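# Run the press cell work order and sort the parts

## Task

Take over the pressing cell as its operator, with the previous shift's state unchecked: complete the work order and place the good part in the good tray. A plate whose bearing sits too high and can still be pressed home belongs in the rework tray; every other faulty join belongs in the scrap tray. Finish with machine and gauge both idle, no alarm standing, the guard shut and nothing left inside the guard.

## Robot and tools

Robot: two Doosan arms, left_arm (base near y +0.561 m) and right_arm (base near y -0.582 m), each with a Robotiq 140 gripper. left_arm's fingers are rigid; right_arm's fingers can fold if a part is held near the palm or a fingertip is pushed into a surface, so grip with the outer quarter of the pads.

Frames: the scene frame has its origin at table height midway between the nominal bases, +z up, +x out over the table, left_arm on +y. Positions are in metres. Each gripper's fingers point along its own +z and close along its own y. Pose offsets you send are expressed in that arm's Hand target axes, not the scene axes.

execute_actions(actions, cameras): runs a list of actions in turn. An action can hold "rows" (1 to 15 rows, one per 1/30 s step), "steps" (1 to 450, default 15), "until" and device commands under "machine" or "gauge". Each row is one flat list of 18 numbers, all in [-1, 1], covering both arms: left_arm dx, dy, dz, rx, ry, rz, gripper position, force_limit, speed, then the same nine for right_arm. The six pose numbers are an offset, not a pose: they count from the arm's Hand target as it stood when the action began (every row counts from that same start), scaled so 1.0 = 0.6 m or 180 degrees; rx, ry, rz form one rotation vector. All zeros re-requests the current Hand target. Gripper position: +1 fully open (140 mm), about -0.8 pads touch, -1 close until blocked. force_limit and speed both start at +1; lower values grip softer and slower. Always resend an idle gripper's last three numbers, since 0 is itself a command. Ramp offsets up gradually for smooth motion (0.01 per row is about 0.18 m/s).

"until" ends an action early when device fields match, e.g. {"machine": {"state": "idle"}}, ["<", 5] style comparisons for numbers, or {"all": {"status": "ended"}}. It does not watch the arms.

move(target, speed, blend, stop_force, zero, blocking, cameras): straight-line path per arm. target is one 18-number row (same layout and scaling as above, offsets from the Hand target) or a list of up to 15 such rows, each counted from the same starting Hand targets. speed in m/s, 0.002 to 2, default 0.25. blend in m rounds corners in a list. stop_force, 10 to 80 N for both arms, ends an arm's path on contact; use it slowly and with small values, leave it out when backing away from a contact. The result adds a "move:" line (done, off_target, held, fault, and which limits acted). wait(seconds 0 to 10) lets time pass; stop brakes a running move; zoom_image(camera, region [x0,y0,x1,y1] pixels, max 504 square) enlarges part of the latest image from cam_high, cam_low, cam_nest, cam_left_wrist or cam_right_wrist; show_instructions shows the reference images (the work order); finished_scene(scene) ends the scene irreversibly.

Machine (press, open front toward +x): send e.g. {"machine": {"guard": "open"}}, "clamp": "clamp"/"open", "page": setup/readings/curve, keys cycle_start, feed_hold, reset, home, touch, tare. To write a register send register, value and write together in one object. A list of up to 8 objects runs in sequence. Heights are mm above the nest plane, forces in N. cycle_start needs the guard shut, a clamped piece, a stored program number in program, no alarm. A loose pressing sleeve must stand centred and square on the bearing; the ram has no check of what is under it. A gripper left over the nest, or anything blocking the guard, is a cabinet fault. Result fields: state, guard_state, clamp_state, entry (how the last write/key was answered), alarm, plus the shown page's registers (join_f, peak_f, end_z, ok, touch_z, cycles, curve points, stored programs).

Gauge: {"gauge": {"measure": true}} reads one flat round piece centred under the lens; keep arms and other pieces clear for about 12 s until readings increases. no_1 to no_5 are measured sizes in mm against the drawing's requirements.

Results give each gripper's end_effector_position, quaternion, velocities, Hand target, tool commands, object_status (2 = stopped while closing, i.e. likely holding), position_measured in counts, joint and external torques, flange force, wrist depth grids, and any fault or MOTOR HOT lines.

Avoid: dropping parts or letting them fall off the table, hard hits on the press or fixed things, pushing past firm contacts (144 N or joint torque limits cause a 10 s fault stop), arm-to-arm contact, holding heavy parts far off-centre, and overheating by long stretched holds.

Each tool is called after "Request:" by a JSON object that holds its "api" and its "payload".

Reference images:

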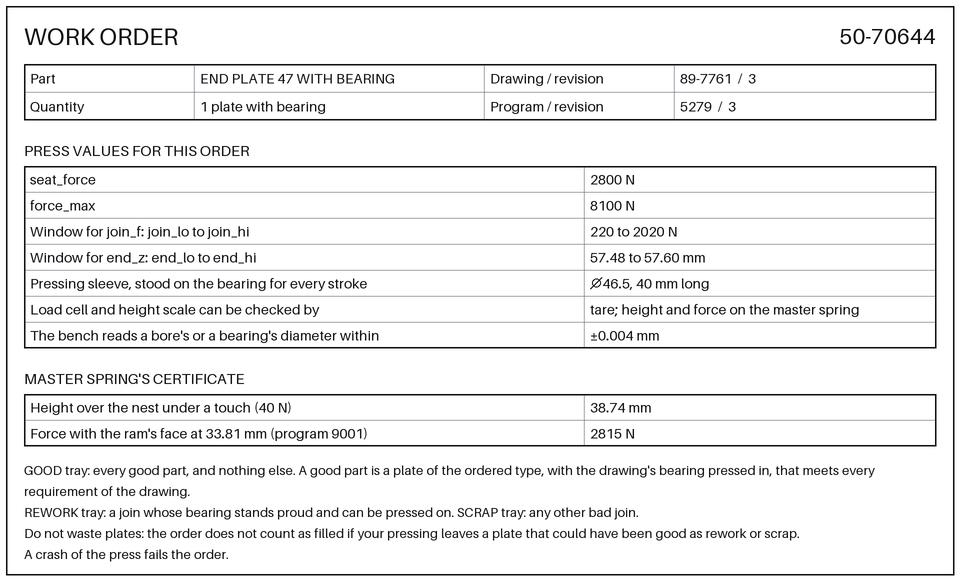

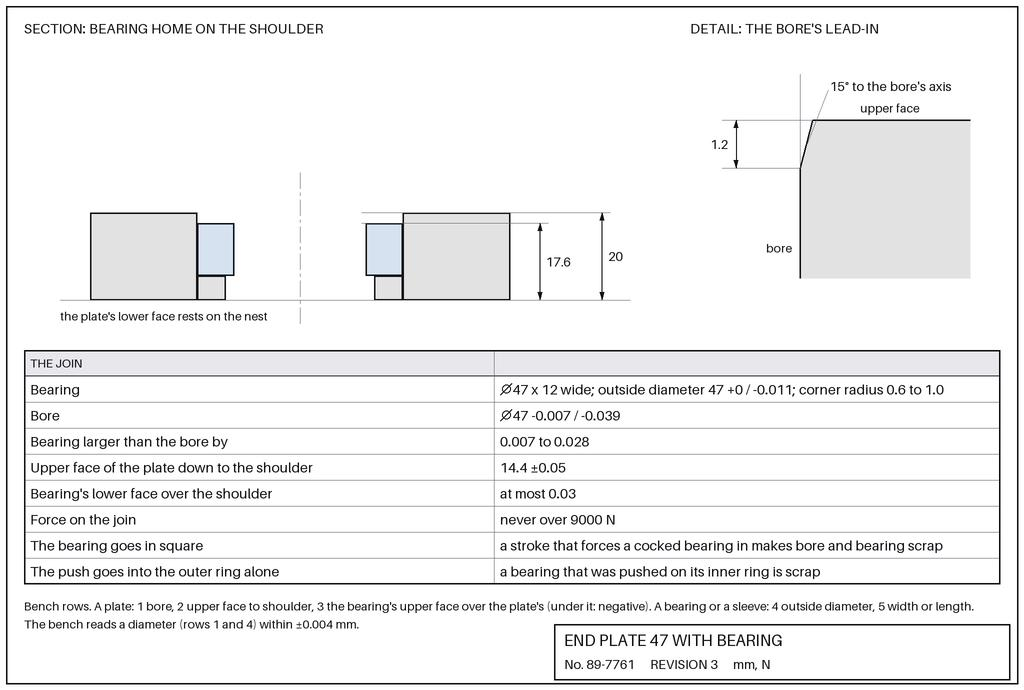

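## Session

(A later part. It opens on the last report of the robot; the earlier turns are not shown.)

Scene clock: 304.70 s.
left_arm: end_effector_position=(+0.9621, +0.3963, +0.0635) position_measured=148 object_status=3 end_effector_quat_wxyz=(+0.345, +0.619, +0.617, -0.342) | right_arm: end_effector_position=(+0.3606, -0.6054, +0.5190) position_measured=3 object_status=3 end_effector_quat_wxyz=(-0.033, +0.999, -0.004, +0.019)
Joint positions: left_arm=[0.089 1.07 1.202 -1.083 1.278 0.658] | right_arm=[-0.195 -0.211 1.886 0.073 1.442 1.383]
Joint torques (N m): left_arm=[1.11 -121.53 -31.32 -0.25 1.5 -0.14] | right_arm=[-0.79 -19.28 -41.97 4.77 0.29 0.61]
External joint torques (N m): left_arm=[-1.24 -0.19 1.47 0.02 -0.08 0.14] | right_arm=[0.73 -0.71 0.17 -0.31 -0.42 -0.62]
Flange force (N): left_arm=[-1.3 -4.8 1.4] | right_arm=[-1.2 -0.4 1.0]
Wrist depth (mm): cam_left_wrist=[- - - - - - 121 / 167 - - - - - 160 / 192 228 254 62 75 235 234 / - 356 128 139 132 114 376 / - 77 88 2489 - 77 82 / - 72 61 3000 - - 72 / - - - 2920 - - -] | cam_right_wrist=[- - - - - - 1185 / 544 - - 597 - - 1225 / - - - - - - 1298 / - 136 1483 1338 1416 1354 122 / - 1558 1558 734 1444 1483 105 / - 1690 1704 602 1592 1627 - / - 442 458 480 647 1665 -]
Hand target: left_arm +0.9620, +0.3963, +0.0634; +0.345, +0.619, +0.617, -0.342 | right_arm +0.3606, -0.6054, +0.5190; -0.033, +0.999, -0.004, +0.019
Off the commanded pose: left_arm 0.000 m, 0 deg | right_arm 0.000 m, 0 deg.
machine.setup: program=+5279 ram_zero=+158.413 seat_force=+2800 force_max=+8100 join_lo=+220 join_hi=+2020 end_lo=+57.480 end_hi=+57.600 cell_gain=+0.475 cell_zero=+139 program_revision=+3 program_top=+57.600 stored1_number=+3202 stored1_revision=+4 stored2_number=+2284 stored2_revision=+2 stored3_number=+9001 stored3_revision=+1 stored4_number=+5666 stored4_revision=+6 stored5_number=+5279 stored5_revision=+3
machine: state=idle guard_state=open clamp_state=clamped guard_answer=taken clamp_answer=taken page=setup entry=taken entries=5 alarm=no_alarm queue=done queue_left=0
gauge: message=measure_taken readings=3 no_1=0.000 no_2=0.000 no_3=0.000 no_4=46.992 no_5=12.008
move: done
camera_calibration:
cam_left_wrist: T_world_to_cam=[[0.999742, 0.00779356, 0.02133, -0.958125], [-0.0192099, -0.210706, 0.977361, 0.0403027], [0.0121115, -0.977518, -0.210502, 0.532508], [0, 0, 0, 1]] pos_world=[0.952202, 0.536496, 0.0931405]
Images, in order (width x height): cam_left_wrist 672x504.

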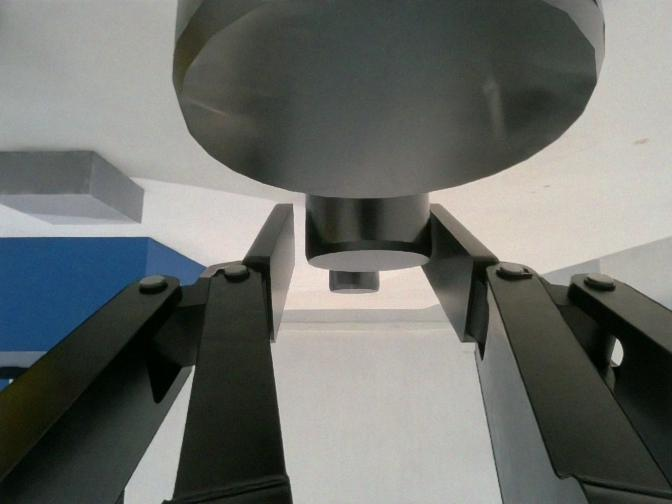

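Request:
{"api": "wait", "payload": {"seconds": 0, "cameras": ["cam_low","cam_high"]}}

Request:
{"api": "zoom_image", "payload": {"camera": "cam_low", "region": [380, 200, 620, 380]}}

Scene clock: 305.93 s.
left_arm: end_effector_position=(+0.9620, +0.3963, +0.0634) position_measured=148 object_status=3 end_effector_quat_wxyz=(+0.345, +0.619, +0.617, -0.342) | right_arm: end_effector_position=(+0.3606, -0.6054, +0.5190) position_measured=3 object_status=3 end_effector_quat_wxyz=(-0.033, +0.999, -0.004, +0.019)
Joint positions: left_arm=[0.089 1.07 1.202 -1.083 1.278 0.658] | right_arm=[-0.195 -0.211 1.886 0.073 1.442 1.383]
Joint torques (N m): left_arm=[1.07 -119.53 -31.28 -0.26 1.5 -0.04] | right_arm=[-0.58 -18.97 -41.89 4.73 0.28 0.69]
External joint torques (N m): left_arm=[-1.14 -1.88 1.49 0.03 -0.08 0.04] | right_arm=[0.48 -0.79 0.13 -0.27 -0.4 -0.69]
Flange force (N): left_arm=[-3.1 -6.9 0.5] | right_arm=[-1.4 0.3 0.8]
Wrist depth (mm): cam_left_wrist=[- - - - - - 121 / 167 - - - - - 160 / 192 228 254 62 75 257 234 / - 354 128 139 132 372 376 / - 77 88 2882 - 77 78 / - 72 61 3084 - - 72 / - - - 3000 - - -] | cam_right_wrist=[588 - - - 585 - 1205 / - - - - 585 - 1185 / - - - - - - 1338 / - 135 1454 1483 1380 1372 122 / - 118 1425 - 1536 1504 105 / - 1817 588 594 602 1494 1547 / - 441 452 480 1665 1717 -]
Hand target: left_arm +0.9620, +0.3963, +0.0634; +0.345, +0.619, +0.617, -0.342 | right_arm +0.3606, -0.6054, +0.5190; -0.033, +0.999, -0.004, +0.019
Tool commands: left_gripper/position=-0.15 left_gripper/force_limit=+0.0 left_gripper/speed=-1.0 right_gripper/position=+1.0 right_gripper/force_limit=+1.0 right_gripper/speed=+1.0
Off the commanded pose: left_arm 0.000 m, 0 deg | right_arm 0.000 m, 0 deg.
machine.setup: program=+5279 ram_zero=+158.413 seat_force=+2800 force_max=+8100 join_lo=+220 join_hi=+2020 end_lo=+57.480 end_hi=+57.600 cell_gain=+0.475 cell_zero=+139 program_revision=+3 program_top=+57.600 stored1_number=+3202 stored1_revision=+4 stored2_number=+2284 stored2_revision=+2 stored3_number=+9001 stored3_revision=+1 stored4_number=+5666 stored4_revision=+6 stored5_number=+5279 stored5_revision=+3
machine: state=idle guard_state=open clamp_state=clamped guard_answer=taken clamp_answer=taken page=setup entry=taken entries=5 alarm=no_alarm queue=done queue_left=0
gauge: message=measure_taken readings=3 no_1=0.000 no_2=0.000 no_3=0.000 no_4=46.992 no_5=12.008
Images, in order (width x height): cam_high 672x504, cam_low 672x504.

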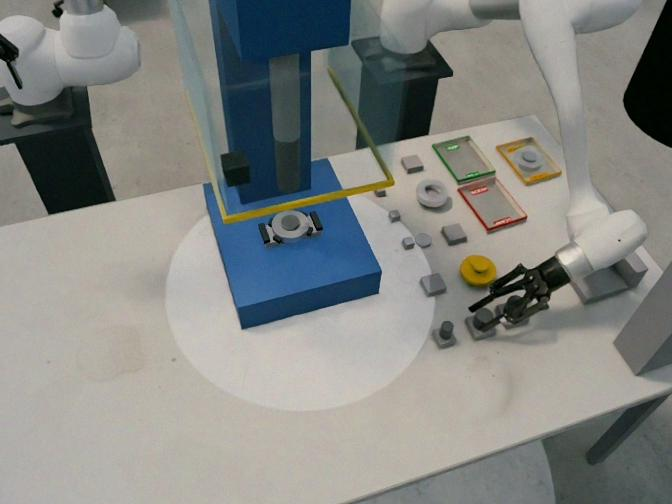

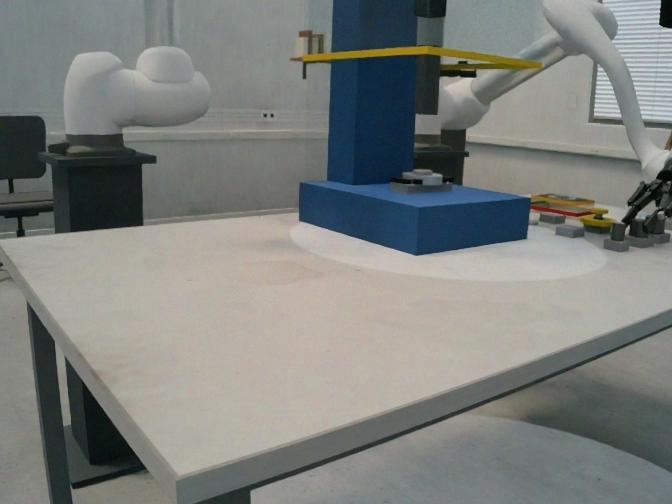

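Scaled by 2.100 from the camera's 672x504 image, which has a finer 960x720 frame.

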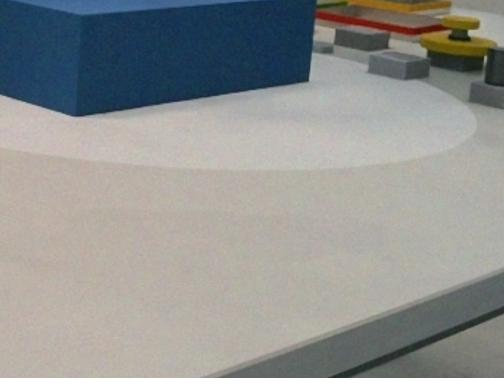

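Request:
{"api": "zoom_image", "payload": {"camera": "cam_low", "region": [582, 160, 672, 260]}}

Request:
{"api": "zoom_image", "payload": {"camera": "cam_high", "region": [420, 230, 660, 360]}}

Scaled by 5.040 from the camera's 672x504 image, which has a finer 960x720 frame.

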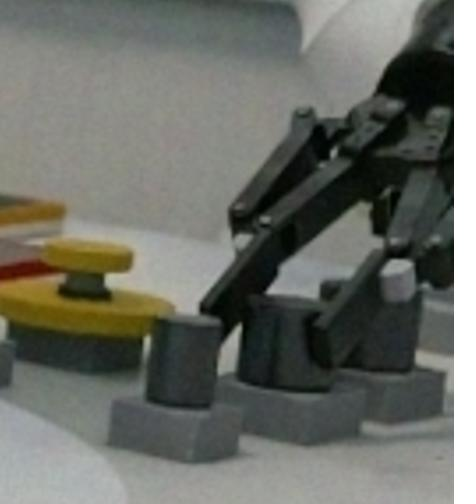

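Scaled by 2.100 from the camera's 672x504 image, which has a finer 960x720 frame.

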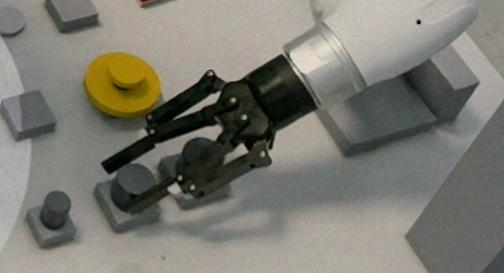

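Request:
{"api": "move", "payload": {"target": [0.0137,0.0025,0.0086,0,0,0,-0.15,0,-1,0,0,0,0,0,0,1,1,1], "speed": 0.012, "stop_force": 10}}

Request:
{"api": "execute_actions", "payload": {"actions": [{"rows":[[0,0,0,0,0,0,-1,0,-1,0,0,0,0,0,0,1,1,1]],"steps":45}], "cameras": ["cam_left_wrist"]}}

Scene clock: 307.83 s.
left_arm: end_effector_position=(+0.9636, +0.3963, +0.0537) position_measured=148 object_status=3 end_effector_quat_wxyz=(+0.345, +0.619, +0.617, -0.342) | right_arm: end_effector_position=(+0.3606, -0.6054, +0.5190) position_measured=3 object_status=3 end_effector_quat_wxyz=(-0.033, +0.999, -0.004, +0.019)
Joint positions: left_arm=[0.089 1.083 1.196 -1.085 1.275 0.664] | right_arm=[-0.195 -0.211 1.886 0.073 1.442 1.383]
Joint torques (N m): left_arm=[1.21 -120.38 -30.96 -0.24 1.52 -0.08] | right_arm=[-0.78 -18.93 -41.87 4.8 0.31 0.65]
External joint torques (N m): left_arm=[-1.04 -1.57 1.34 0.01 -0.09 0.08] | right_arm=[0.72 -0.98 0.15 -0.34 -0.43 -0.66]
Flange force (N): left_arm=[-2.7 -6.2 0.5] | right_arm=[-1.7 -0.3 0.9]
Wrist depth (mm): cam_left_wrist=[- - - - - - 107 / - - - - - - 142 / - - - - - - 229 / - 352 105 123 122 289 334 / - 77 88 3174 - 77 78 / - 72 61 2772 - - 72 / - - - - - - -] | cam_right_wrist=[532 - - - - - 1154 / - - - - - 585 1239 / - - - - - - 1290 / - 136 1473 1074 1380 1372 122 / - 1547 1569 - 1536 1483 105 / - 1745 1464 599 596 1615 - / - 444 458 480 1690 1652 -]
Hand target: left_arm +0.9636, +0.3963, +0.0537; +0.345, +0.619, +0.617, -0.342 | right_arm +0.3606, -0.6054, +0.5190; -0.033, +0.999, -0.004, +0.019
Off the commanded pose: left_arm 0.000 m, 0 deg | right_arm 0.000 m, 0 deg.
machine.setup: program=+5279 ram_zero=+158.413 seat_force=+2800 force_max=+8100 join_lo=+220 join_hi=+2020 end_lo=+57.480 end_hi=+57.600 cell_gain=+0.475 cell_zero=+139 program_revision=+3 program_top=+57.600 stored1_number=+3202 stored1_revision=+4 stored2_number=+2284 stored2_revision=+2 stored3_number=+9001 stored3_revision=+1 stored4_number=+5666 stored4_revision=+6 stored5_number=+5279 stored5_revision=+3
machine: state=idle guard_state=open clamp_state=clamped guard_answer=taken clamp_answer=taken page=setup entry=taken entries=5 alarm=no_alarm queue=done queue_left=0
gauge: message=measure_taken readings=3 no_1=0.000 no_2=0.000 no_3=0.000 no_4=46.992 no_5=12.008
move: done

Scene clock: 309.53 s.
left_arm: end_effector_position=(+0.9636, +0.3963, +0.0537) position_measured=162 object_status=2 end_effector_quat_wxyz=(+0.345, +0.619, +0.617, -0.342) | right_arm: end_effector_position=(+0.3606, -0.6054, +0.5190) position_measured=3 object_status=3 end_effector_quat_wxyz=(-0.033, +0.999, -0.004, +0.019)
Joint positions: left_arm=[0.089 1.083 1.196 -1.085 1.275 0.664] | right_arm=[-0.195 -0.211 1.886 0.073 1.442 1.383]
Joint torques (N m): left_arm=[-3.62 -113.25 -28.1 0.51 0.43 0.11] | right_arm=[-0.67 -19.14 -41.66 4.77 0.35 0.62]
External joint torques (N m): left_arm=[3.58 -8.34 -1.45 -0.74 0.99 -0.11] | right_arm=[0.87 -0.94 -0.09 -0.3 -0.47 -0.63]
Flange force (N): left_arm=[-6.3 -6.2 -7.7] | right_arm=[-1.2 -0.7 0.6]
Wrist depth (mm): cam_left_wrist=[- - - - - - 108 / - - - - - - 142 / - - - - - - 209 / - 354 105 124 118 332 338 / - 77 88 1352 - 77 77 / - 76 61 - - - 74 / - - - 2772 - - -] | cam_right_wrist=[562 - - - - - 1212 / 552 620 - - - 582 1232 / 699 - - - - 606 1298 / - 136 1473 1444 1435 144 122 / - 1592 1547 755 1454 1504 105 / - 1704 1603 586 593 1603 - / - 439 458 480 613 1615 -]
Hand target: left_arm +0.9636, +0.3963, +0.0537; +0.345, +0.619, +0.617, -0.342 | right_arm +0.3606, -0.6054, +0.5190; -0.033, +0.999, -0.004, +0.019
Off the commanded pose: left_arm 0.000 m, 0 deg | right_arm 0.000 m, 0 deg.
machine.setup: program=+5279 ram_zero=+158.413 seat_force=+2800 force_max=+8100 join_lo=+220 join_hi=+2020 end_lo=+57.480 end_hi=+57.600 cell_gain=+0.475 cell_zero=+139 program_revision=+3 program_top=+57.600 stored1_number=+3202 stored1_revision=+4 stored2_number=+2284 stored2_revision=+2 stored3_number=+9001 stored3_revision=+1 stored4_number=+5666 stored4_revision=+6 stored5_number=+5279 stored5_revision=+3
machine: state=idle guard_state=open clamp_state=clamped guard_answer=taken clamp_answer=taken page=setup entry=taken entries=5 alarm=no_alarm queue=done queue_left=0
gauge: message=measure_taken readings=3 no_1=0.000 no_2=0.000 no_3=0.000 no_4=46.992 no_5=12.008
camera_calibration:
cam_left_wrist: T_world_to_cam=[[0.999742, 0.00779356, 0.02133, -0.959415], [-0.0192099, -0.210706, 0.977361, 0.0499096], [0.0121115, -0.977518, -0.210502, 0.530427], [0, 0, 0, 1]] pos_world=[0.953702, 0.536496, 0.0833405]
Images, in order (width x height): cam_left_wrist 672x504.

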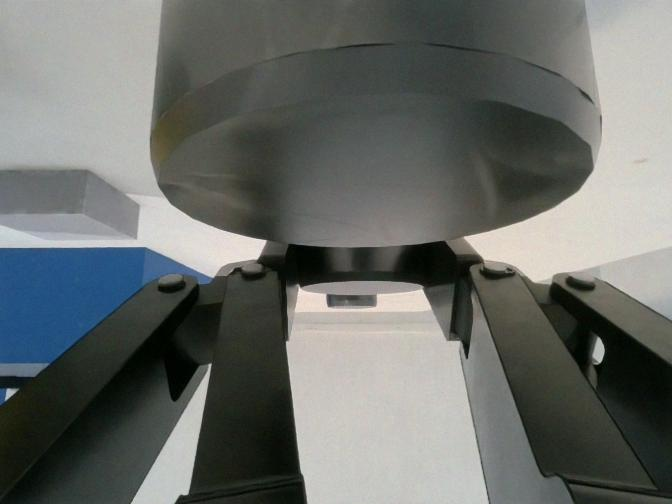

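Request:
{"api": "move", "payload": {"target": [[-0.0937,0,-0.0586,0,0,0,-1,0,-1,0,0,0,0,0,0,1,1,1],[-0.2424,-0.2727,-0.1981,0,0,0,-1,0,-1,0,0,0,0,0,0,1,1,1],[-0.3325,-0.606,0.0404,0,0,0,-1,0,-1,0,0,0,0,0,0,1,1,1],[-0.5447,-0.6082,0.4271,0,0,0,-1,0,-1,0,0,0,0,0,0,1,1,1]], "speed": [0.08,0.2,0.2,0.15], "blend": [0.01,0.03,0.03,0], "cameras": ["cam_nest"]}}

Request:
{"api": "zoom_image", "payload": {"camera": "cam_nest", "region": [180, 190, 420, 420]}}

Scene clock: 315.57 s.
left_arm: end_effector_position=(+0.5980, +0.0059, +0.1937) position_measured=162 object_status=2 end_effector_quat_wxyz=(+0.345, +0.619, +0.617, -0.342) | right_arm: end_effector_position=(+0.3606, -0.6054, +0.5190) position_measured=3 object_status=3 end_effector_quat_wxyz=(-0.033, +0.999, -0.004, +0.019)
Joint positions: left_arm=[-0.476 0.569 1.953 -1.589 0.851 0.824] | right_arm=[-0.195 -0.211 1.886 0.073 1.442 1.383]
Joint torques (N m): left_arm=[0.43 -80.29 -25.55 -1.98 3.02 -0.05] | right_arm=[-0.74 -19.08 -41.87 4.76 0.3 0.66]
External joint torques (N m): left_arm=[-0.12 1.8 3.44 0.75 -1.33 0.05] | right_arm=[0.73 -0.91 -0.01 -0.29 -0.43 -0.66]
Flange force (N): left_arm=[2.7 -4.4 -0.1] | right_arm=[-1.3 -0.3 0.7]
Wrist depth (mm): cam_left_wrist=[161 161 123 116 117 156 164 / 190 212 162 136 141 215 216 / 199 253 284 132 169 316 582 / 199 236 121 126 128 106 2920 / - 77 88 2772 - 77 82 / - 76 61 - - - 74 / - - - - - - -] | cam_right_wrist=[- 593 552 - - 556 1154 / - 677 - - - - 1253 / - - - 653 - - 1261 / 1290 136 1372 - 1435 1435 121 / - 117 1704 720 1494 1483 106 / - 1848 1731 589 1473 1615 1569 / - 444 461 482 1704 1665 -]
Hand target: left_arm +0.5980, +0.0059, +0.1937; +0.345, +0.619, +0.617, -0.342 | right_arm +0.3606, -0.6054, +0.5190; -0.033, +0.999, -0.004, +0.019
Off the commanded pose: left_arm 0.000 m, 0 deg | right_arm 0.000 m, 0 deg.
machine.setup: program=+5279 ram_zero=+158.413 seat_force=+2800 force_max=+8100 join_lo=+220 join_hi=+2020 end_lo=+57.480 end_hi=+57.600 cell_gain=+0.475 cell_zero=+139 program_revision=+3 program_top=+57.600 stored1_number=+3202 stored1_revision=+4 stored2_number=+2284 stored2_revision=+2 stored3_number=+9001 stored3_revision=+1 stored4_number=+5666 stored4_revision=+6 stored5_number=+5279 stored5_revision=+3
machine: state=idle guard_state=open clamp_state=clamped guard_answer=taken clamp_answer=taken page=setup entry=taken entries=5 alarm=no_alarm queue=done queue_left=0
gauge: message=measure_taken readings=3 no_1=0.000 no_2=0.000 no_3=0.000 no_4=46.992 no_5=12.008
move: done
Images, in order (width x height): cam_nest 672x504.

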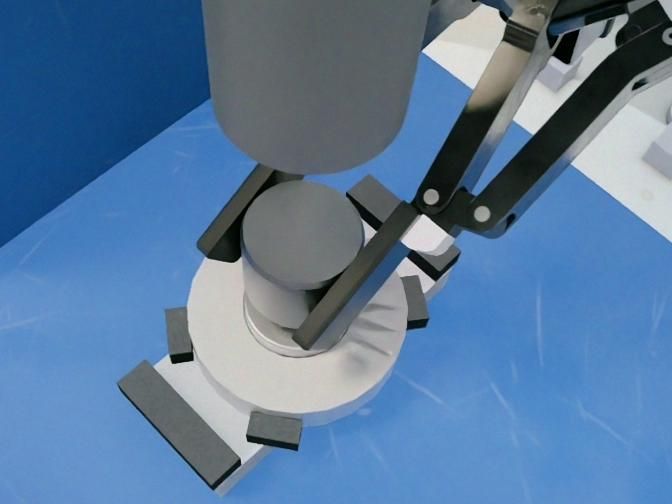

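Scaled by 2.100 from the camera's 672x504 image, which has a finer 960x720 frame.

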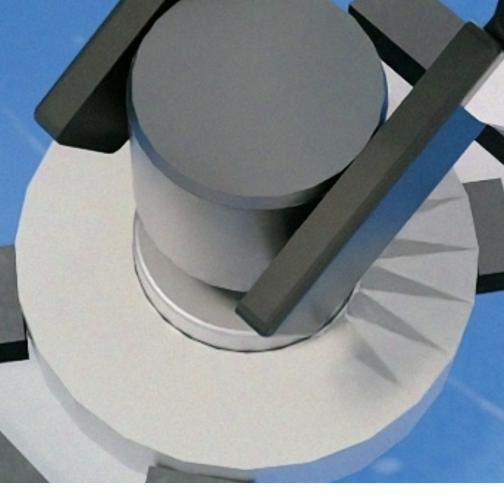

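Request:
{"api": "move", "payload": {"target": [0.0165,0.0012,0.0103,0,0,0,-1,0,-1,0,0,0,0,0,0,1,1,1], "speed": 0.02, "cameras": ["cam_nest","cam_left_wrist"]}}

Request:
{"api": "zoom_image", "payload": {"camera": "cam_nest", "region": [220, 190, 380, 370]}}

Request:
{"api": "zoom_image", "payload": {"camera": "cam_left_wrist", "region": [260, 120, 480, 300]}}

Scene clock: 317.77 s.
left_arm: end_effector_position=(+0.5988, +0.0059, +0.1820) position_measured=162 object_status=2 end_effector_quat_wxyz=(+0.345, +0.619, +0.617, -0.342) | right_arm: end_effector_position=(+0.3606, -0.6054, +0.5190) position_measured=3 object_status=3 end_effector_quat_wxyz=(-0.033, +0.999, -0.004, +0.019)
Joint positions: left_arm=[-0.475 0.587 1.954 -1.604 0.852 0.848] | right_arm=[-0.195 -0.211 1.886 0.073 1.442 1.383]
Joint torques (N m): left_arm=[1.17 -80.45 -25.42 -2.05 3.01 -0.03] | right_arm=[-0.4 -19.07 -41.93 4.72 0.31 0.64]
External joint torques (N m): left_arm=[-1.19 1.45 3.96 0.8 -1.27 0.03] | right_arm=[0.25 -0.81 0.01 -0.24 -0.44 -0.64]
Flange force (N): left_arm=[1.8 -6.3 0.2] | right_arm=[-1.4 0.7 0.7]
Wrist depth (mm): cam_left_wrist=[146 153 119 111 110 147 148 / 182 192 138 121 123 194 194 / 200 255 257 133 150 284 289 / 201 242 121 126 128 720 - / - 77 88 2607 - 77 82 / - 76 61 - - - 74 / - - - - - - -] | cam_right_wrist=[- - - - - - 1283 / - 618 - - - - 1232 / - - - - - - 1283 / 1268 135 1454 - 1435 1389 122 / - 1580 1627 - 1514 1494 105 / - 1817 1690 591 593 1525 1580 / - 440 453 484 651 1652 1640]
Hand target: left_arm +0.5988, +0.0059, +0.1820; +0.345, +0.619, +0.617, -0.342 | right_arm +0.3606, -0.6054, +0.5190; -0.033, +0.999, -0.004, +0.019
Off the commanded pose: left_arm 0.000 m, 0 deg | right_arm 0.000 m, 0 deg.
machine.setup: program=+5279 ram_zero=+158.413 seat_force=+2800 force_max=+8100 join_lo=+220 join_hi=+2020 end_lo=+57.480 end_hi=+57.600 cell_gain=+0.475 cell_zero=+139 program_revision=+3 program_top=+57.600 stored1_number=+3202 stored1_revision=+4 stored2_number=+2284 stored2_revision=+2 stored3_number=+9001 stored3_revision=+1 stored4_number=+5666 stored4_revision=+6 stored5_number=+5279 stored5_revision=+3
machine: state=idle guard_state=open clamp_state=clamped guard_answer=taken clamp_answer=taken page=setup entry=taken entries=5 alarm=no_alarm queue=done queue_left=0
gauge: message=measure_taken readings=3 no_1=0.000 no_2=0.000 no_3=0.000 no_4=46.992 no_5=12.008
move: done
camera_calibration:
cam_left_wrist: T_world_to_cam=[[0.999742, 0.00779356, 0.02133, -0.594503], [-0.0192099, -0.210706, 0.977361, -0.164751], [0.0121115, -0.977518, -0.210502, 0.180228], [0, 0, 0, 1]] pos_world=[0.589002, 0.146096, 0.211641]
Images, in order (width x height): cam_nest 672x504, cam_left_wrist 672x504.

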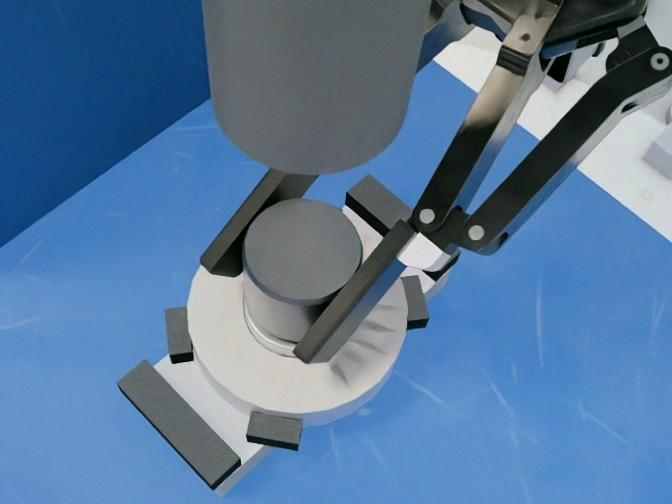

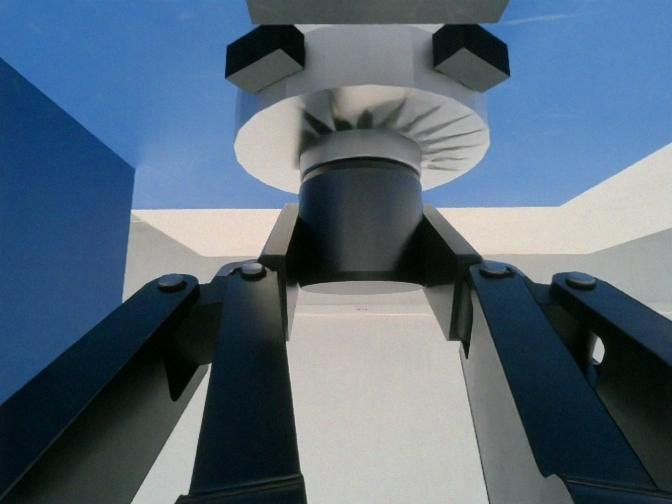

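Scaled by 2.800 from the camera's 672x504 image, which has a finer 960x720 frame.

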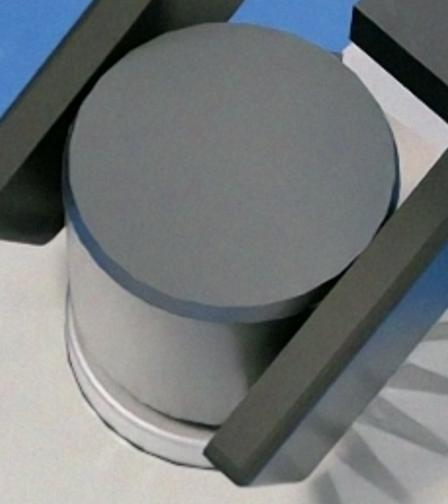

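Scaled by 2.291 from the camera's 672x504 image, which has a finer 960x720 frame.

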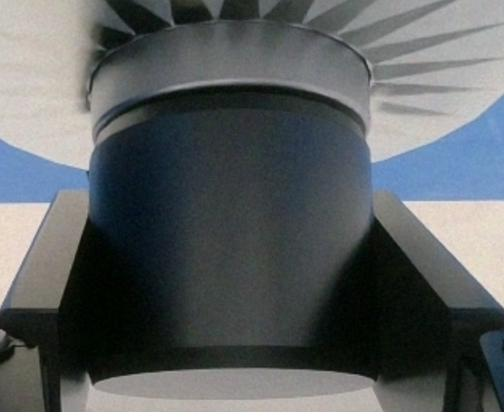

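Request:
{"api": "zoom_image", "payload": {"camera": "cam_nest", "region": [235, 285, 315, 365]}}

Scaled by 6.300 from the camera's 672x504 image, which has a finer 960x720 frame.

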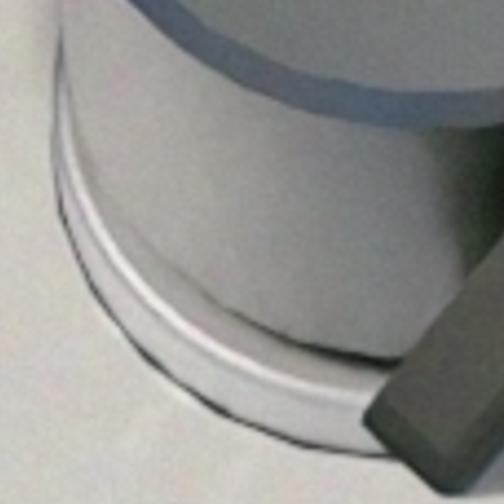

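Request:
{"api": "zoom_image", "payload": {"camera": "cam_left_wrist", "region": [290, 115, 440, 205]}}

Scaled by 3.360 from the camera's 672x504 image, which has a finer 960x720 frame.

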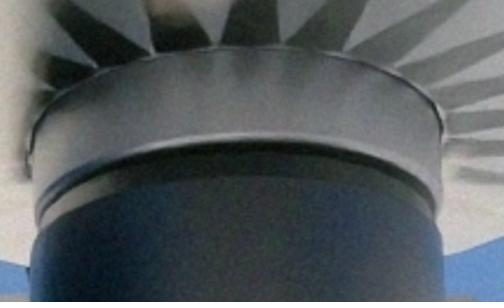

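Request:
{"api": "move", "payload": {"target": [0.0064,0,0.004,0,0,0,-1,0,-1,0,0,0,0,0,0,1,1,1], "speed": 0.004, "stop_force": 10, "cameras": ["cam_nest","cam_left_wrist"]}}

Request:
{"api": "zoom_image", "payload": {"camera": "cam_nest", "region": [235, 285, 315, 365]}}

Request:
{"api": "zoom_image", "payload": {"camera": "cam_left_wrist", "region": [290, 115, 440, 205]}}

Scene clock: 321.07 s.
left_arm: end_effector_position=(+0.5988, +0.0058, +0.1804) position_measured=162 object_status=2 end_effector_quat_wxyz=(+0.345, +0.619, +0.617, -0.342) | right_arm: end_effector_position=(+0.3606, -0.6054, +0.5190) position_measured=3 object_status=3 end_effector_quat_wxyz=(-0.033, +0.999, -0.004, +0.019)
Joint positions: left_arm=[-0.475 0.589 1.954 -1.607 0.852 0.851] | right_arm=[-0.195 -0.211 1.886 0.073 1.442 1.383]
Joint torques (N m): left_arm=[0.17 -70.47 -21.13 -0.77 -0.06 0.14] | right_arm=[-0.74 -19.26 -41.99 4.79 0.37 0.65]
External joint torques (N m): left_arm=[-0.07 -8.83 -0.27 -0.48 1.8 -0.14] | right_arm=[0.72 -0.53 0.34 -0.33 -0.49 -0.65]
Flange force (N): left_arm=[-8.2 -7.2 -10.1] | right_arm=[-1.1 -0.3 1.4]
Wrist depth (mm): cam_left_wrist=[144 144 115 95 109 139 146 / 182 189 135 118 123 191 193 / 201 252 253 133 147 257 501 / 200 2882 - 126 129 104 2380 / - 77 88 2772 118 77 82 / - 76 61 2066 - - 74 / - - - - - - -] | cam_right_wrist=[- - - - 568 - 1198 / 577 - 706 - - - 1253 / - - - - - - 1354 / - 136 1504 1363 1416 1389 116 / - 135 1580 - 1464 1514 105 / - 1665 1690 586 596 1592 - / - 442 455 481 614 - -]
Hand target: left_arm +0.5988, +0.0058, +0.1804; +0.345, +0.619, +0.617, -0.342 (not the last commanded pose) | right_arm +0.3606, -0.6054, +0.5190; -0.033, +0.999, -0.004, +0.019
Off the commanded pose: left_arm 0.003 m, 0 deg | right_arm 0.000 m, 0 deg.
machine.setup: program=+5279 ram_zero=+158.413 seat_force=+2800 force_max=+8100 join_lo=+220 join_hi=+2020 end_lo=+57.480 end_hi=+57.600 cell_gain=+0.475 cell_zero=+139 program_revision=+3 program_top=+57.600 stored1_number=+3202 stored1_revision=+4 stored2_number=+2284 stored2_revision=+2 stored3_number=+9001 stored3_revision=+1 stored4_number=+5666 stored4_revision=+6 stored5_number=+5279 stored5_revision=+3
machine: state=idle guard_state=open clamp_state=clamped guard_answer=taken clamp_answer=taken page=setup entry=taken entries=5 alarm=no_alarm queue=done queue_left=0
gauge: message=measure_taken readings=3 no_1=0.000 no_2=0.000 no_3=0.000 no_4=46.992 no_5=12.008
move: contact (left_arm)
camera_calibration:
cam_left_wrist: T_world_to_cam=[[0.999742, 0.00780013, 0.0213273, -0.594469], [-0.0192097, -0.210399, 0.977427, -0.163267], [0.0121113, -0.977584, -0.210195, 0.17974], [0, 0, 0, 1]] pos_world=[0.589002, 0.145997, 0.210041]
Images, in order (width x height): cam_nest 672x504, cam_left_wrist 672x504.

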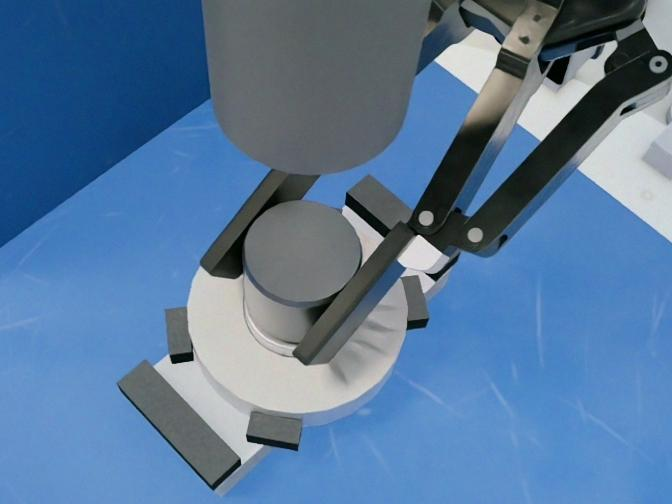

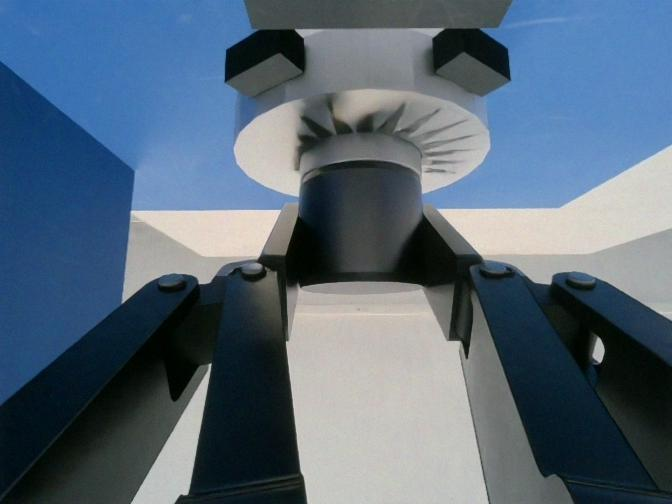

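Scaled by 6.300 from the camera's 672x504 image, which has a finer 960x720 frame.

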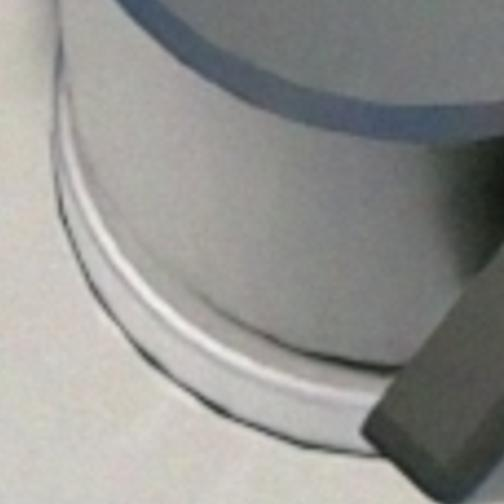

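Scaled by 3.360 from the camera's 672x504 image, which has a finer 960x720 frame.

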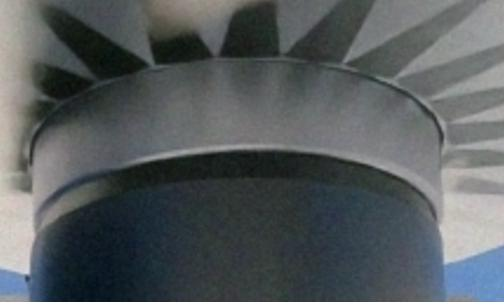

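Request:
{"api": "execute_actions", "payload": {"actions": [{"rows":[[0,0,0,0,0,0,-0.3,0,-1,0,0,0,0,0,0,1,1,1]],"steps":30}], "cameras": ["cam_nest","cam_left_wrist"]}}

Request:
{"api": "zoom_image", "payload": {"camera": "cam_nest", "region": [235, 285, 315, 365]}}

Request:
{"api": "zoom_image", "payload": {"camera": "cam_left_wrist", "region": [290, 115, 440, 205]}}

Request:
{"api": "zoom_image", "payload": {"camera": "cam_nest", "region": [220, 190, 380, 370]}}

Scene clock: 323.37 s.
left_arm: end_effector_position=(+0.5988, +0.0058, +0.1804) position_measured=162 object_status=2 end_effector_quat_wxyz=(+0.345, +0.619, +0.617, -0.342) | right_arm: end_effector_position=(+0.3606, -0.6054, +0.5190) position_measured=3 object_status=3 end_effector_quat_wxyz=(-0.033, +0.999, -0.004, +0.019)
Joint positions: left_arm=[-0.475 0.589 1.954 -1.607 0.852 0.851] | right_arm=[-0.195 -0.211 1.886 0.073 1.442 1.383]
Joint torques (N m): left_arm=[0.45 -70.75 -21.14 -0.8 -0.1 0.18] | right_arm=[-0.63 -19.3 -41.77 4.77 0.33 0.65]
External joint torques (N m): left_arm=[-0.5 -8.41 -0.26 -0.46 1.85 -0.18] | right_arm=[0.69 -0.8 -0.15 -0.29 -0.46 -0.66]
Flange force (N): left_arm=[-8.2 -7.1 -9.2] | right_arm=[-0.9 -0.2 0.5]
Wrist depth (mm): cam_left_wrist=[144 144 115 111 109 139 146 / 182 189 135 118 122 191 192 / 201 252 253 132 147 258 283 / 200 234 - 126 129 760 - / - 77 89 2671 - 77 77 / - 76 61 - - - 74 / - - - 2517 - - -] | cam_right_wrist=[532 - - - - - 1172 / 542 - - - - - 1232 / - - - 645 - - 1338 / - 136 1444 1580 - 1454 122 / - 1494 1569 - - 1536 105 / - 1731 1677 588 589 1569 1536 / - 471 459 482 582 1717 1665]
Hand target: left_arm +0.5988, +0.0058, +0.1804; +0.345, +0.619, +0.617, -0.342 | right_arm +0.3606, -0.6054, +0.5190; -0.033, +0.999, -0.004, +0.019
Off the commanded pose: left_arm 0.000 m, 0 deg | right_arm 0.000 m, 0 deg.
machine.setup: program=+5279 ram_zero=+158.413 seat_force=+2800 force_max=+8100 join_lo=+220 join_hi=+2020 end_lo=+57.480 end_hi=+57.600 cell_gain=+0.475 cell_zero=+139 program_revision=+3 program_top=+57.600 stored1_number=+3202 stored1_revision=+4 stored2_number=+2284 stored2_revision=+2 stored3_number=+9001 stored3_revision=+1 stored4_number=+5666 stored4_revision=+6 stored5_number=+5279 stored5_revision=+3
machine: state=idle guard_state=open clamp_state=clamped guard_answer=taken clamp_answer=taken page=setup entry=taken entries=5 alarm=no_alarm queue=done queue_left=0
gauge: message=measure_taken readings=3 no_1=0.000 no_2=0.000 no_3=0.000 no_4=46.992 no_5=12.008
camera_calibration:
cam_left_wrist: T_world_to_cam=[[0.999742, 0.00779783, 0.0213286, -0.594469], [-0.0192102, -0.210495, 0.977406, -0.163249], [0.0121112, -0.977564, -0.210291, 0.179757], [0, 0, 0, 1]] pos_world=[0.589002, 0.145996, 0.210041]
Images, in order (width x height): cam_nest 672x504, cam_left_wrist 672x504.

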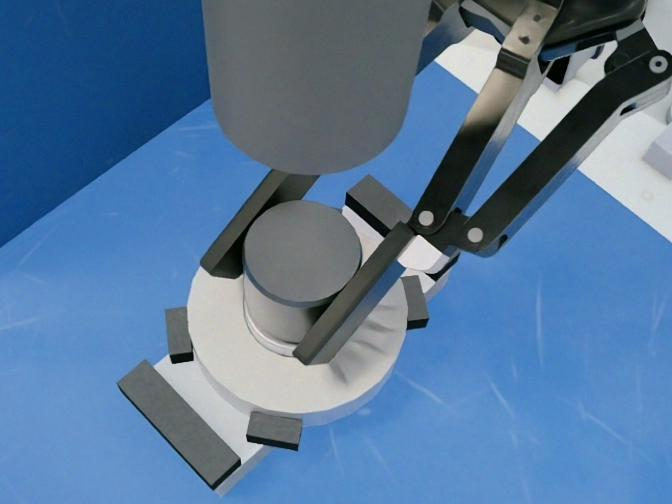

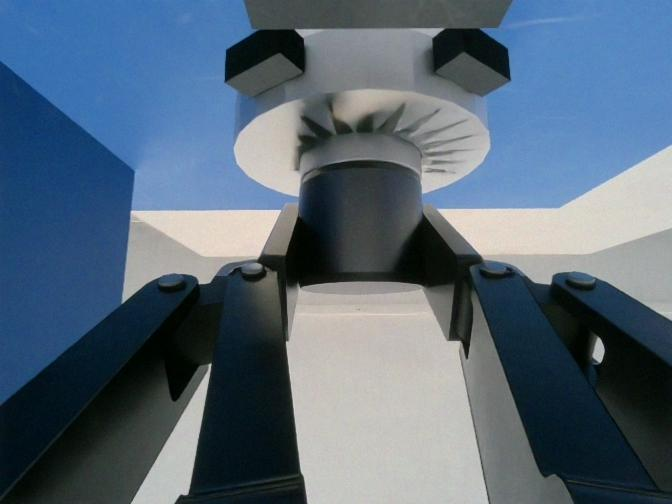

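Scaled by 6.300 from the camera's 672x504 image, which has a finer 960x720 frame.

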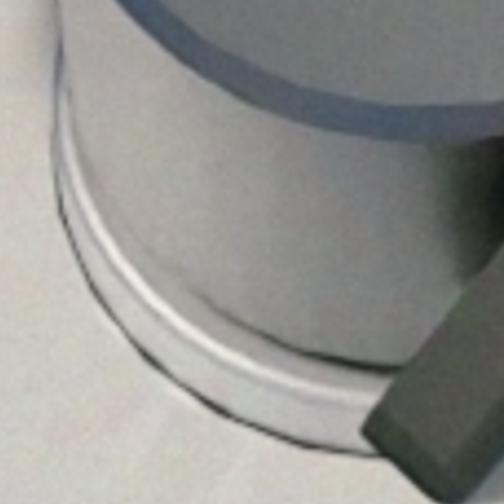

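Scaled by 3.360 from the camera's 672x504 image, which has a finer 960x720 frame.

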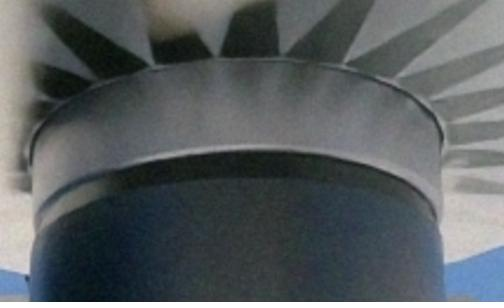

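Scaled by 2.800 from the camera's 672x504 image, which has a finer 960x720 frame.

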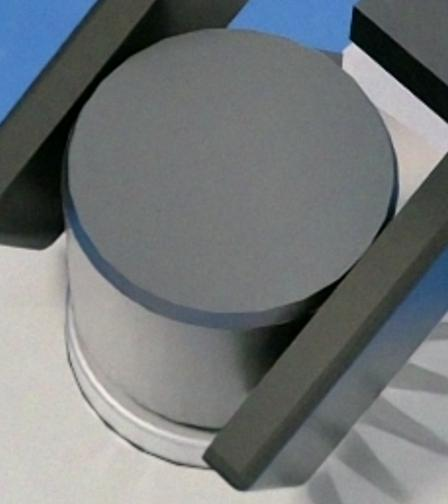

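Request:
{"api": "execute_actions", "payload": {"actions": [{"rows":[[0,0,0,0,0,0,-0.15,0,-1,0,0,0,0,0,0,1,1,1]],"steps":40}], "cameras": ["cam_nest","cam_left_wrist"]}}

Request:
{"api": "zoom_image", "payload": {"camera": "cam_nest", "region": [235, 285, 315, 365]}}

Request:
{"api": "zoom_image", "payload": {"camera": "cam_left_wrist", "region": [290, 115, 440, 205]}}

Request:
{"api": "zoom_image", "payload": {"camera": "cam_nest", "region": [220, 190, 380, 370]}}

Scene clock: 325.07 s.
left_arm: end_effector_position=(+0.5988, +0.0058, +0.1804) position_measured=148 object_status=3 end_effector_quat_wxyz=(+0.345, +0.619, +0.617, -0.342) | right_arm: end_effector_position=(+0.3606, -0.6054, +0.5190) position_measured=3 object_status=3 end_effector_quat_wxyz=(-0.033, +0.999, -0.004, +0.019)
Joint positions: left_arm=[-0.475 0.589 1.954 -1.607 0.852 0.851] | right_arm=[-0.195 -0.211 1.886 0.073 1.442 1.383]
Joint torques (N m): left_arm=[1.51 -77.06 -22.81 -1.33 1.79 -0.06] | right_arm=[-0.6 -19.09 -41.82 4.79 0.33 0.66]
External joint torques (N m): left_arm=[-1.62 -1.55 1.53 0.08 -0.06 0.06] | right_arm=[0.45 -0.81 -0.04 -0.31 -0.45 -0.66]
Flange force (N): left_arm=[-1.8 -5.3 -0.9] | right_arm=[-1.2 0.3 0.7]
Wrist depth (mm): cam_left_wrist=[144 143 116 111 107 139 146 / 181 189 135 118 124 191 192 / 201 253 233 132 145 257 506 / 200 238 122 126 132 106 718 / - 77 88 2844 - 77 82 / - 72 61 2882 - - 72 / - - - - - - -] | cam_right_wrist=[- - - 556 - 561 1205 / 555 - - - - - 1246 / - 679 - - - - 1314 / - 136 1464 1290 1494 145 122 / - 1558 1444 - 1473 1525 105 / - 1759 1665 586 609 1580 1547 / - 443 461 481 657 1558 1615]
Hand target: left_arm +0.5988, +0.0058, +0.1804; +0.345, +0.619, +0.617, -0.342 | right_arm +0.3606, -0.6054, +0.5190; -0.033, +0.999, -0.004, +0.019
Off the commanded pose: left_arm 0.000 m, 0 deg | right_arm 0.000 m, 0 deg.
machine.setup: program=+5279 ram_zero=+158.413 seat_force=+2800 force_max=+8100 join_lo=+220 join_hi=+2020 end_lo=+57.480 end_hi=+57.600 cell_gain=+0.475 cell_zero=+139 program_revision=+3 program_top=+57.600 stored1_number=+3202 stored1_revision=+4 stored2_number=+2284 stored2_revision=+2 stored3_number=+9001 stored3_revision=+1 stored4_number=+5666 stored4_revision=+6 stored5_number=+5279 stored5_revision=+3
machine: state=idle guard_state=open clamp_state=clamped guard_answer=taken clamp_answer=taken page=setup entry=taken entries=5 alarm=no_alarm queue=done queue_left=0
gauge: message=measure_taken readings=3 no_1=0.000 no_2=0.000 no_3=0.000 no_4=46.992 no_5=12.008
camera_calibration:
cam_left_wrist: T_world_to_cam=[[0.999742, 0.00779783, 0.0213286, -0.594469], [-0.0192102, -0.210495, 0.977406, -0.163249], [0.0121112, -0.977564, -0.210291, 0.179757], [0, 0, 0, 1]] pos_world=[0.589002, 0.145996, 0.210041]
Images, in order (width x height): cam_nest 672x504, cam_left_wrist 672x504.

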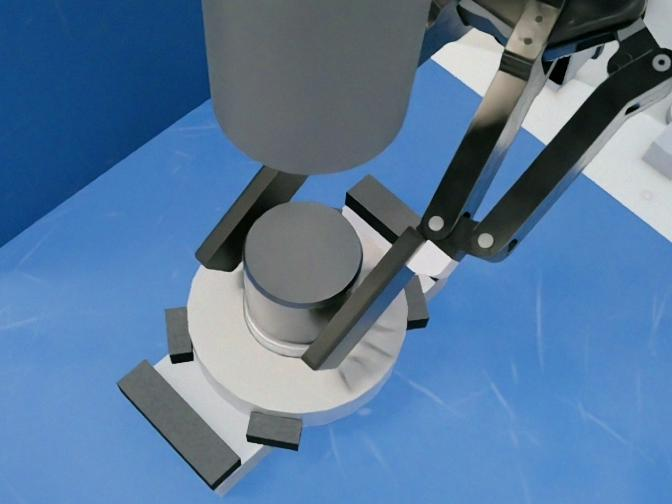

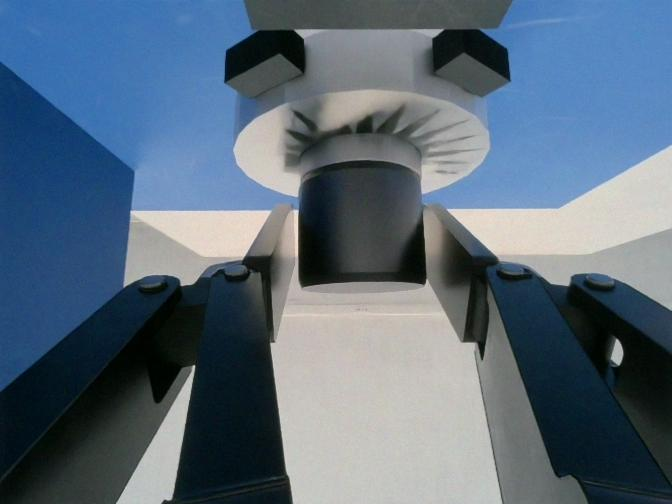

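Scaled by 6.300 from the camera's 672x504 image, which has a finer 960x720 frame.

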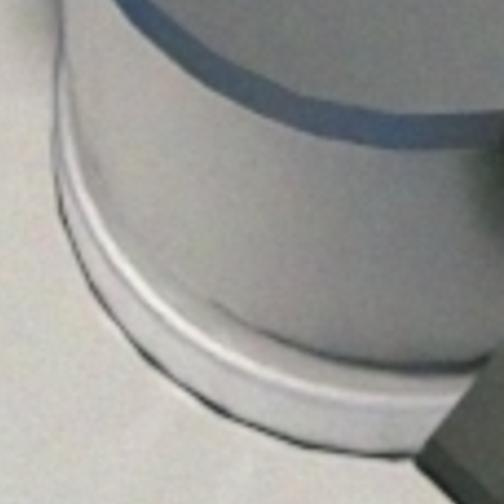

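Scaled by 3.360 from the camera's 672x504 image, which has a finer 960x720 frame.

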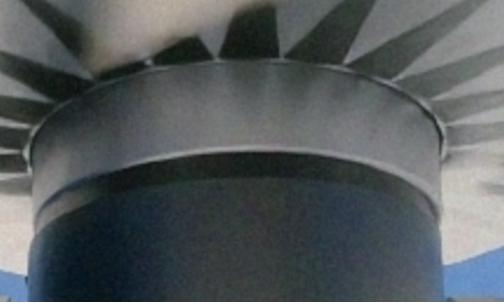

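Scaled by 2.800 from the camera's 672x504 image, which has a finer 960x720 frame.

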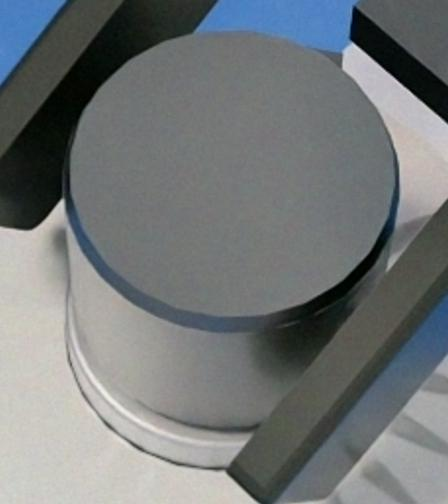

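Request:
{"api": "move", "payload": {"target": [[0,0,-0.12,0,0,0,-0.15,0,-1,0,0,0,0,0,0,1,1,1],[0,0,-0.5,0,0,0,-0.15,0,-1,0,0,0,0,0,0,1,1,1]], "speed": [0.06,0.3], "blend": [0.02,0], "cameras": ["cam_nest"]}}

Request:
{"api": "zoom_image", "payload": {"camera": "cam_nest", "region": [220, 190, 380, 370]}}

Scene clock: 327.93 s.
left_arm: end_effector_position=(+0.5980, +0.2604, +0.3390) position_measured=148 object_status=3 end_effector_quat_wxyz=(+0.345, +0.619, +0.617, -0.342) | right_arm: end_effector_position=(+0.3606, -0.6054, +0.5190) position_measured=3 object_status=3 end_effector_quat_wxyz=(-0.033, +0.999, -0.004, +0.019)
Joint positions: left_arm=[-0.085 0.308 2.006 -1.192 1.143 0.64] | right_arm=[-0.195 -0.211 1.886 0.073 1.442 1.383]
Joint torques (N m): left_arm=[1.02 -57.16 -30.42 -0.61 1.39 -0.01] | right_arm=[-0.19 -19.21 -41.9 4.81 0.34 0.68]
External joint torques (N m): left_arm=[-1.03 -2.67 1.74 0.08 -0.02 0.01] | right_arm=[0.17 -1.01 -0.09 -0.32 -0.46 -0.69]
Flange force (N): left_arm=[-2.6 -6.9 0.1] | right_arm=[-1.6 1.0 0.5]
Wrist depth (mm): cam_left_wrist=[982 342 360 361 361 363 498 / 332 331 445 409 478 695 682 / 316 317 481 956 788 859 2844 / 305 307 128 377 132 2959 - / - 77 88 372 132 77 82 / - 72 61 355 203 - 72 / - - - 345 - - -] | cam_right_wrist=[559 601 - - - 572 1192 / 544 574 - - - - 1380 / - - - - - - 1268 / - 136 1444 1389 1398 1398 122 / - 1514 1536 829 1514 1435 106 / - 1665 1759 593 596 1580 1592 / - 442 457 482 1615 1690 -]
Hand target: left_arm +0.5980, +0.2605, +0.3390; +0.345, +0.619, +0.617, -0.342 | right_arm +0.3606, -0.6054, +0.5190; -0.033, +0.999, -0.004, +0.019
Off the commanded pose: left_arm 0.000 m, 0 deg | right_arm 0.000 m, 0 deg.
machine.setup: program=+5279 ram_zero=+158.413 seat_force=+2800 force_max=+8100 join_lo=+220 join_hi=+2020 end_lo=+57.480 end_hi=+57.600 cell_gain=+0.475 cell_zero=+139 program_revision=+3 program_top=+57.600 stored1_number=+3202 stored1_revision=+4 stored2_number=+2284 stored2_revision=+2 stored3_number=+9001 stored3_revision=+1 stored4_number=+5666 stored4_revision=+6 stored5_number=+5279 stored5_revision=+3
machine: state=idle guard_state=open clamp_state=clamped guard_answer=taken clamp_answer=taken page=setup entry=taken entries=5 alarm=no_alarm queue=done queue_left=0
gauge: message=measure_taken readings=3 no_1=0.000 no_2=0.000 no_3=0.000 no_4=46.992 no_5=12.008
move: done
Images, in order (width x height): cam_nest 672x504.

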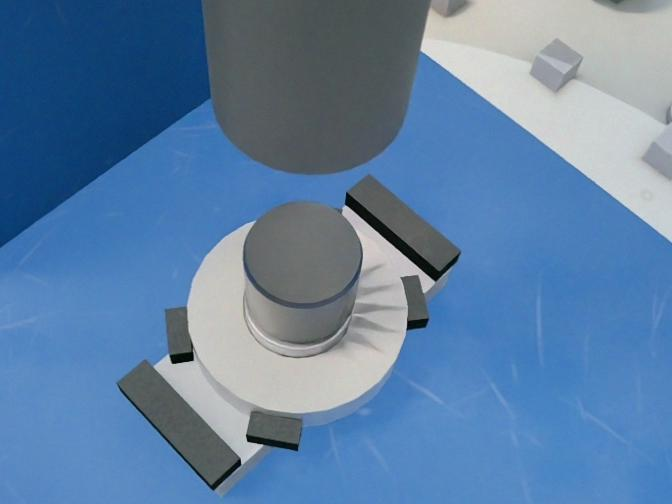

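Scaled by 2.800 from the camera's 672x504 image, which has a finer 960x720 frame.

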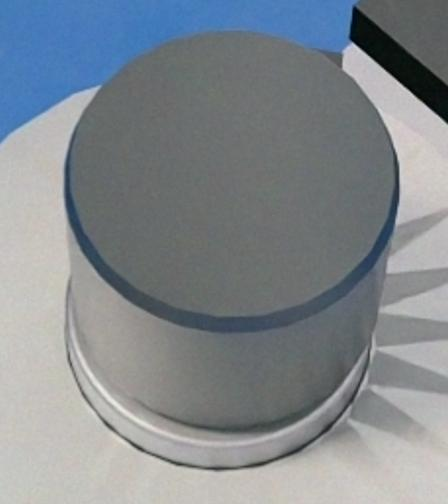

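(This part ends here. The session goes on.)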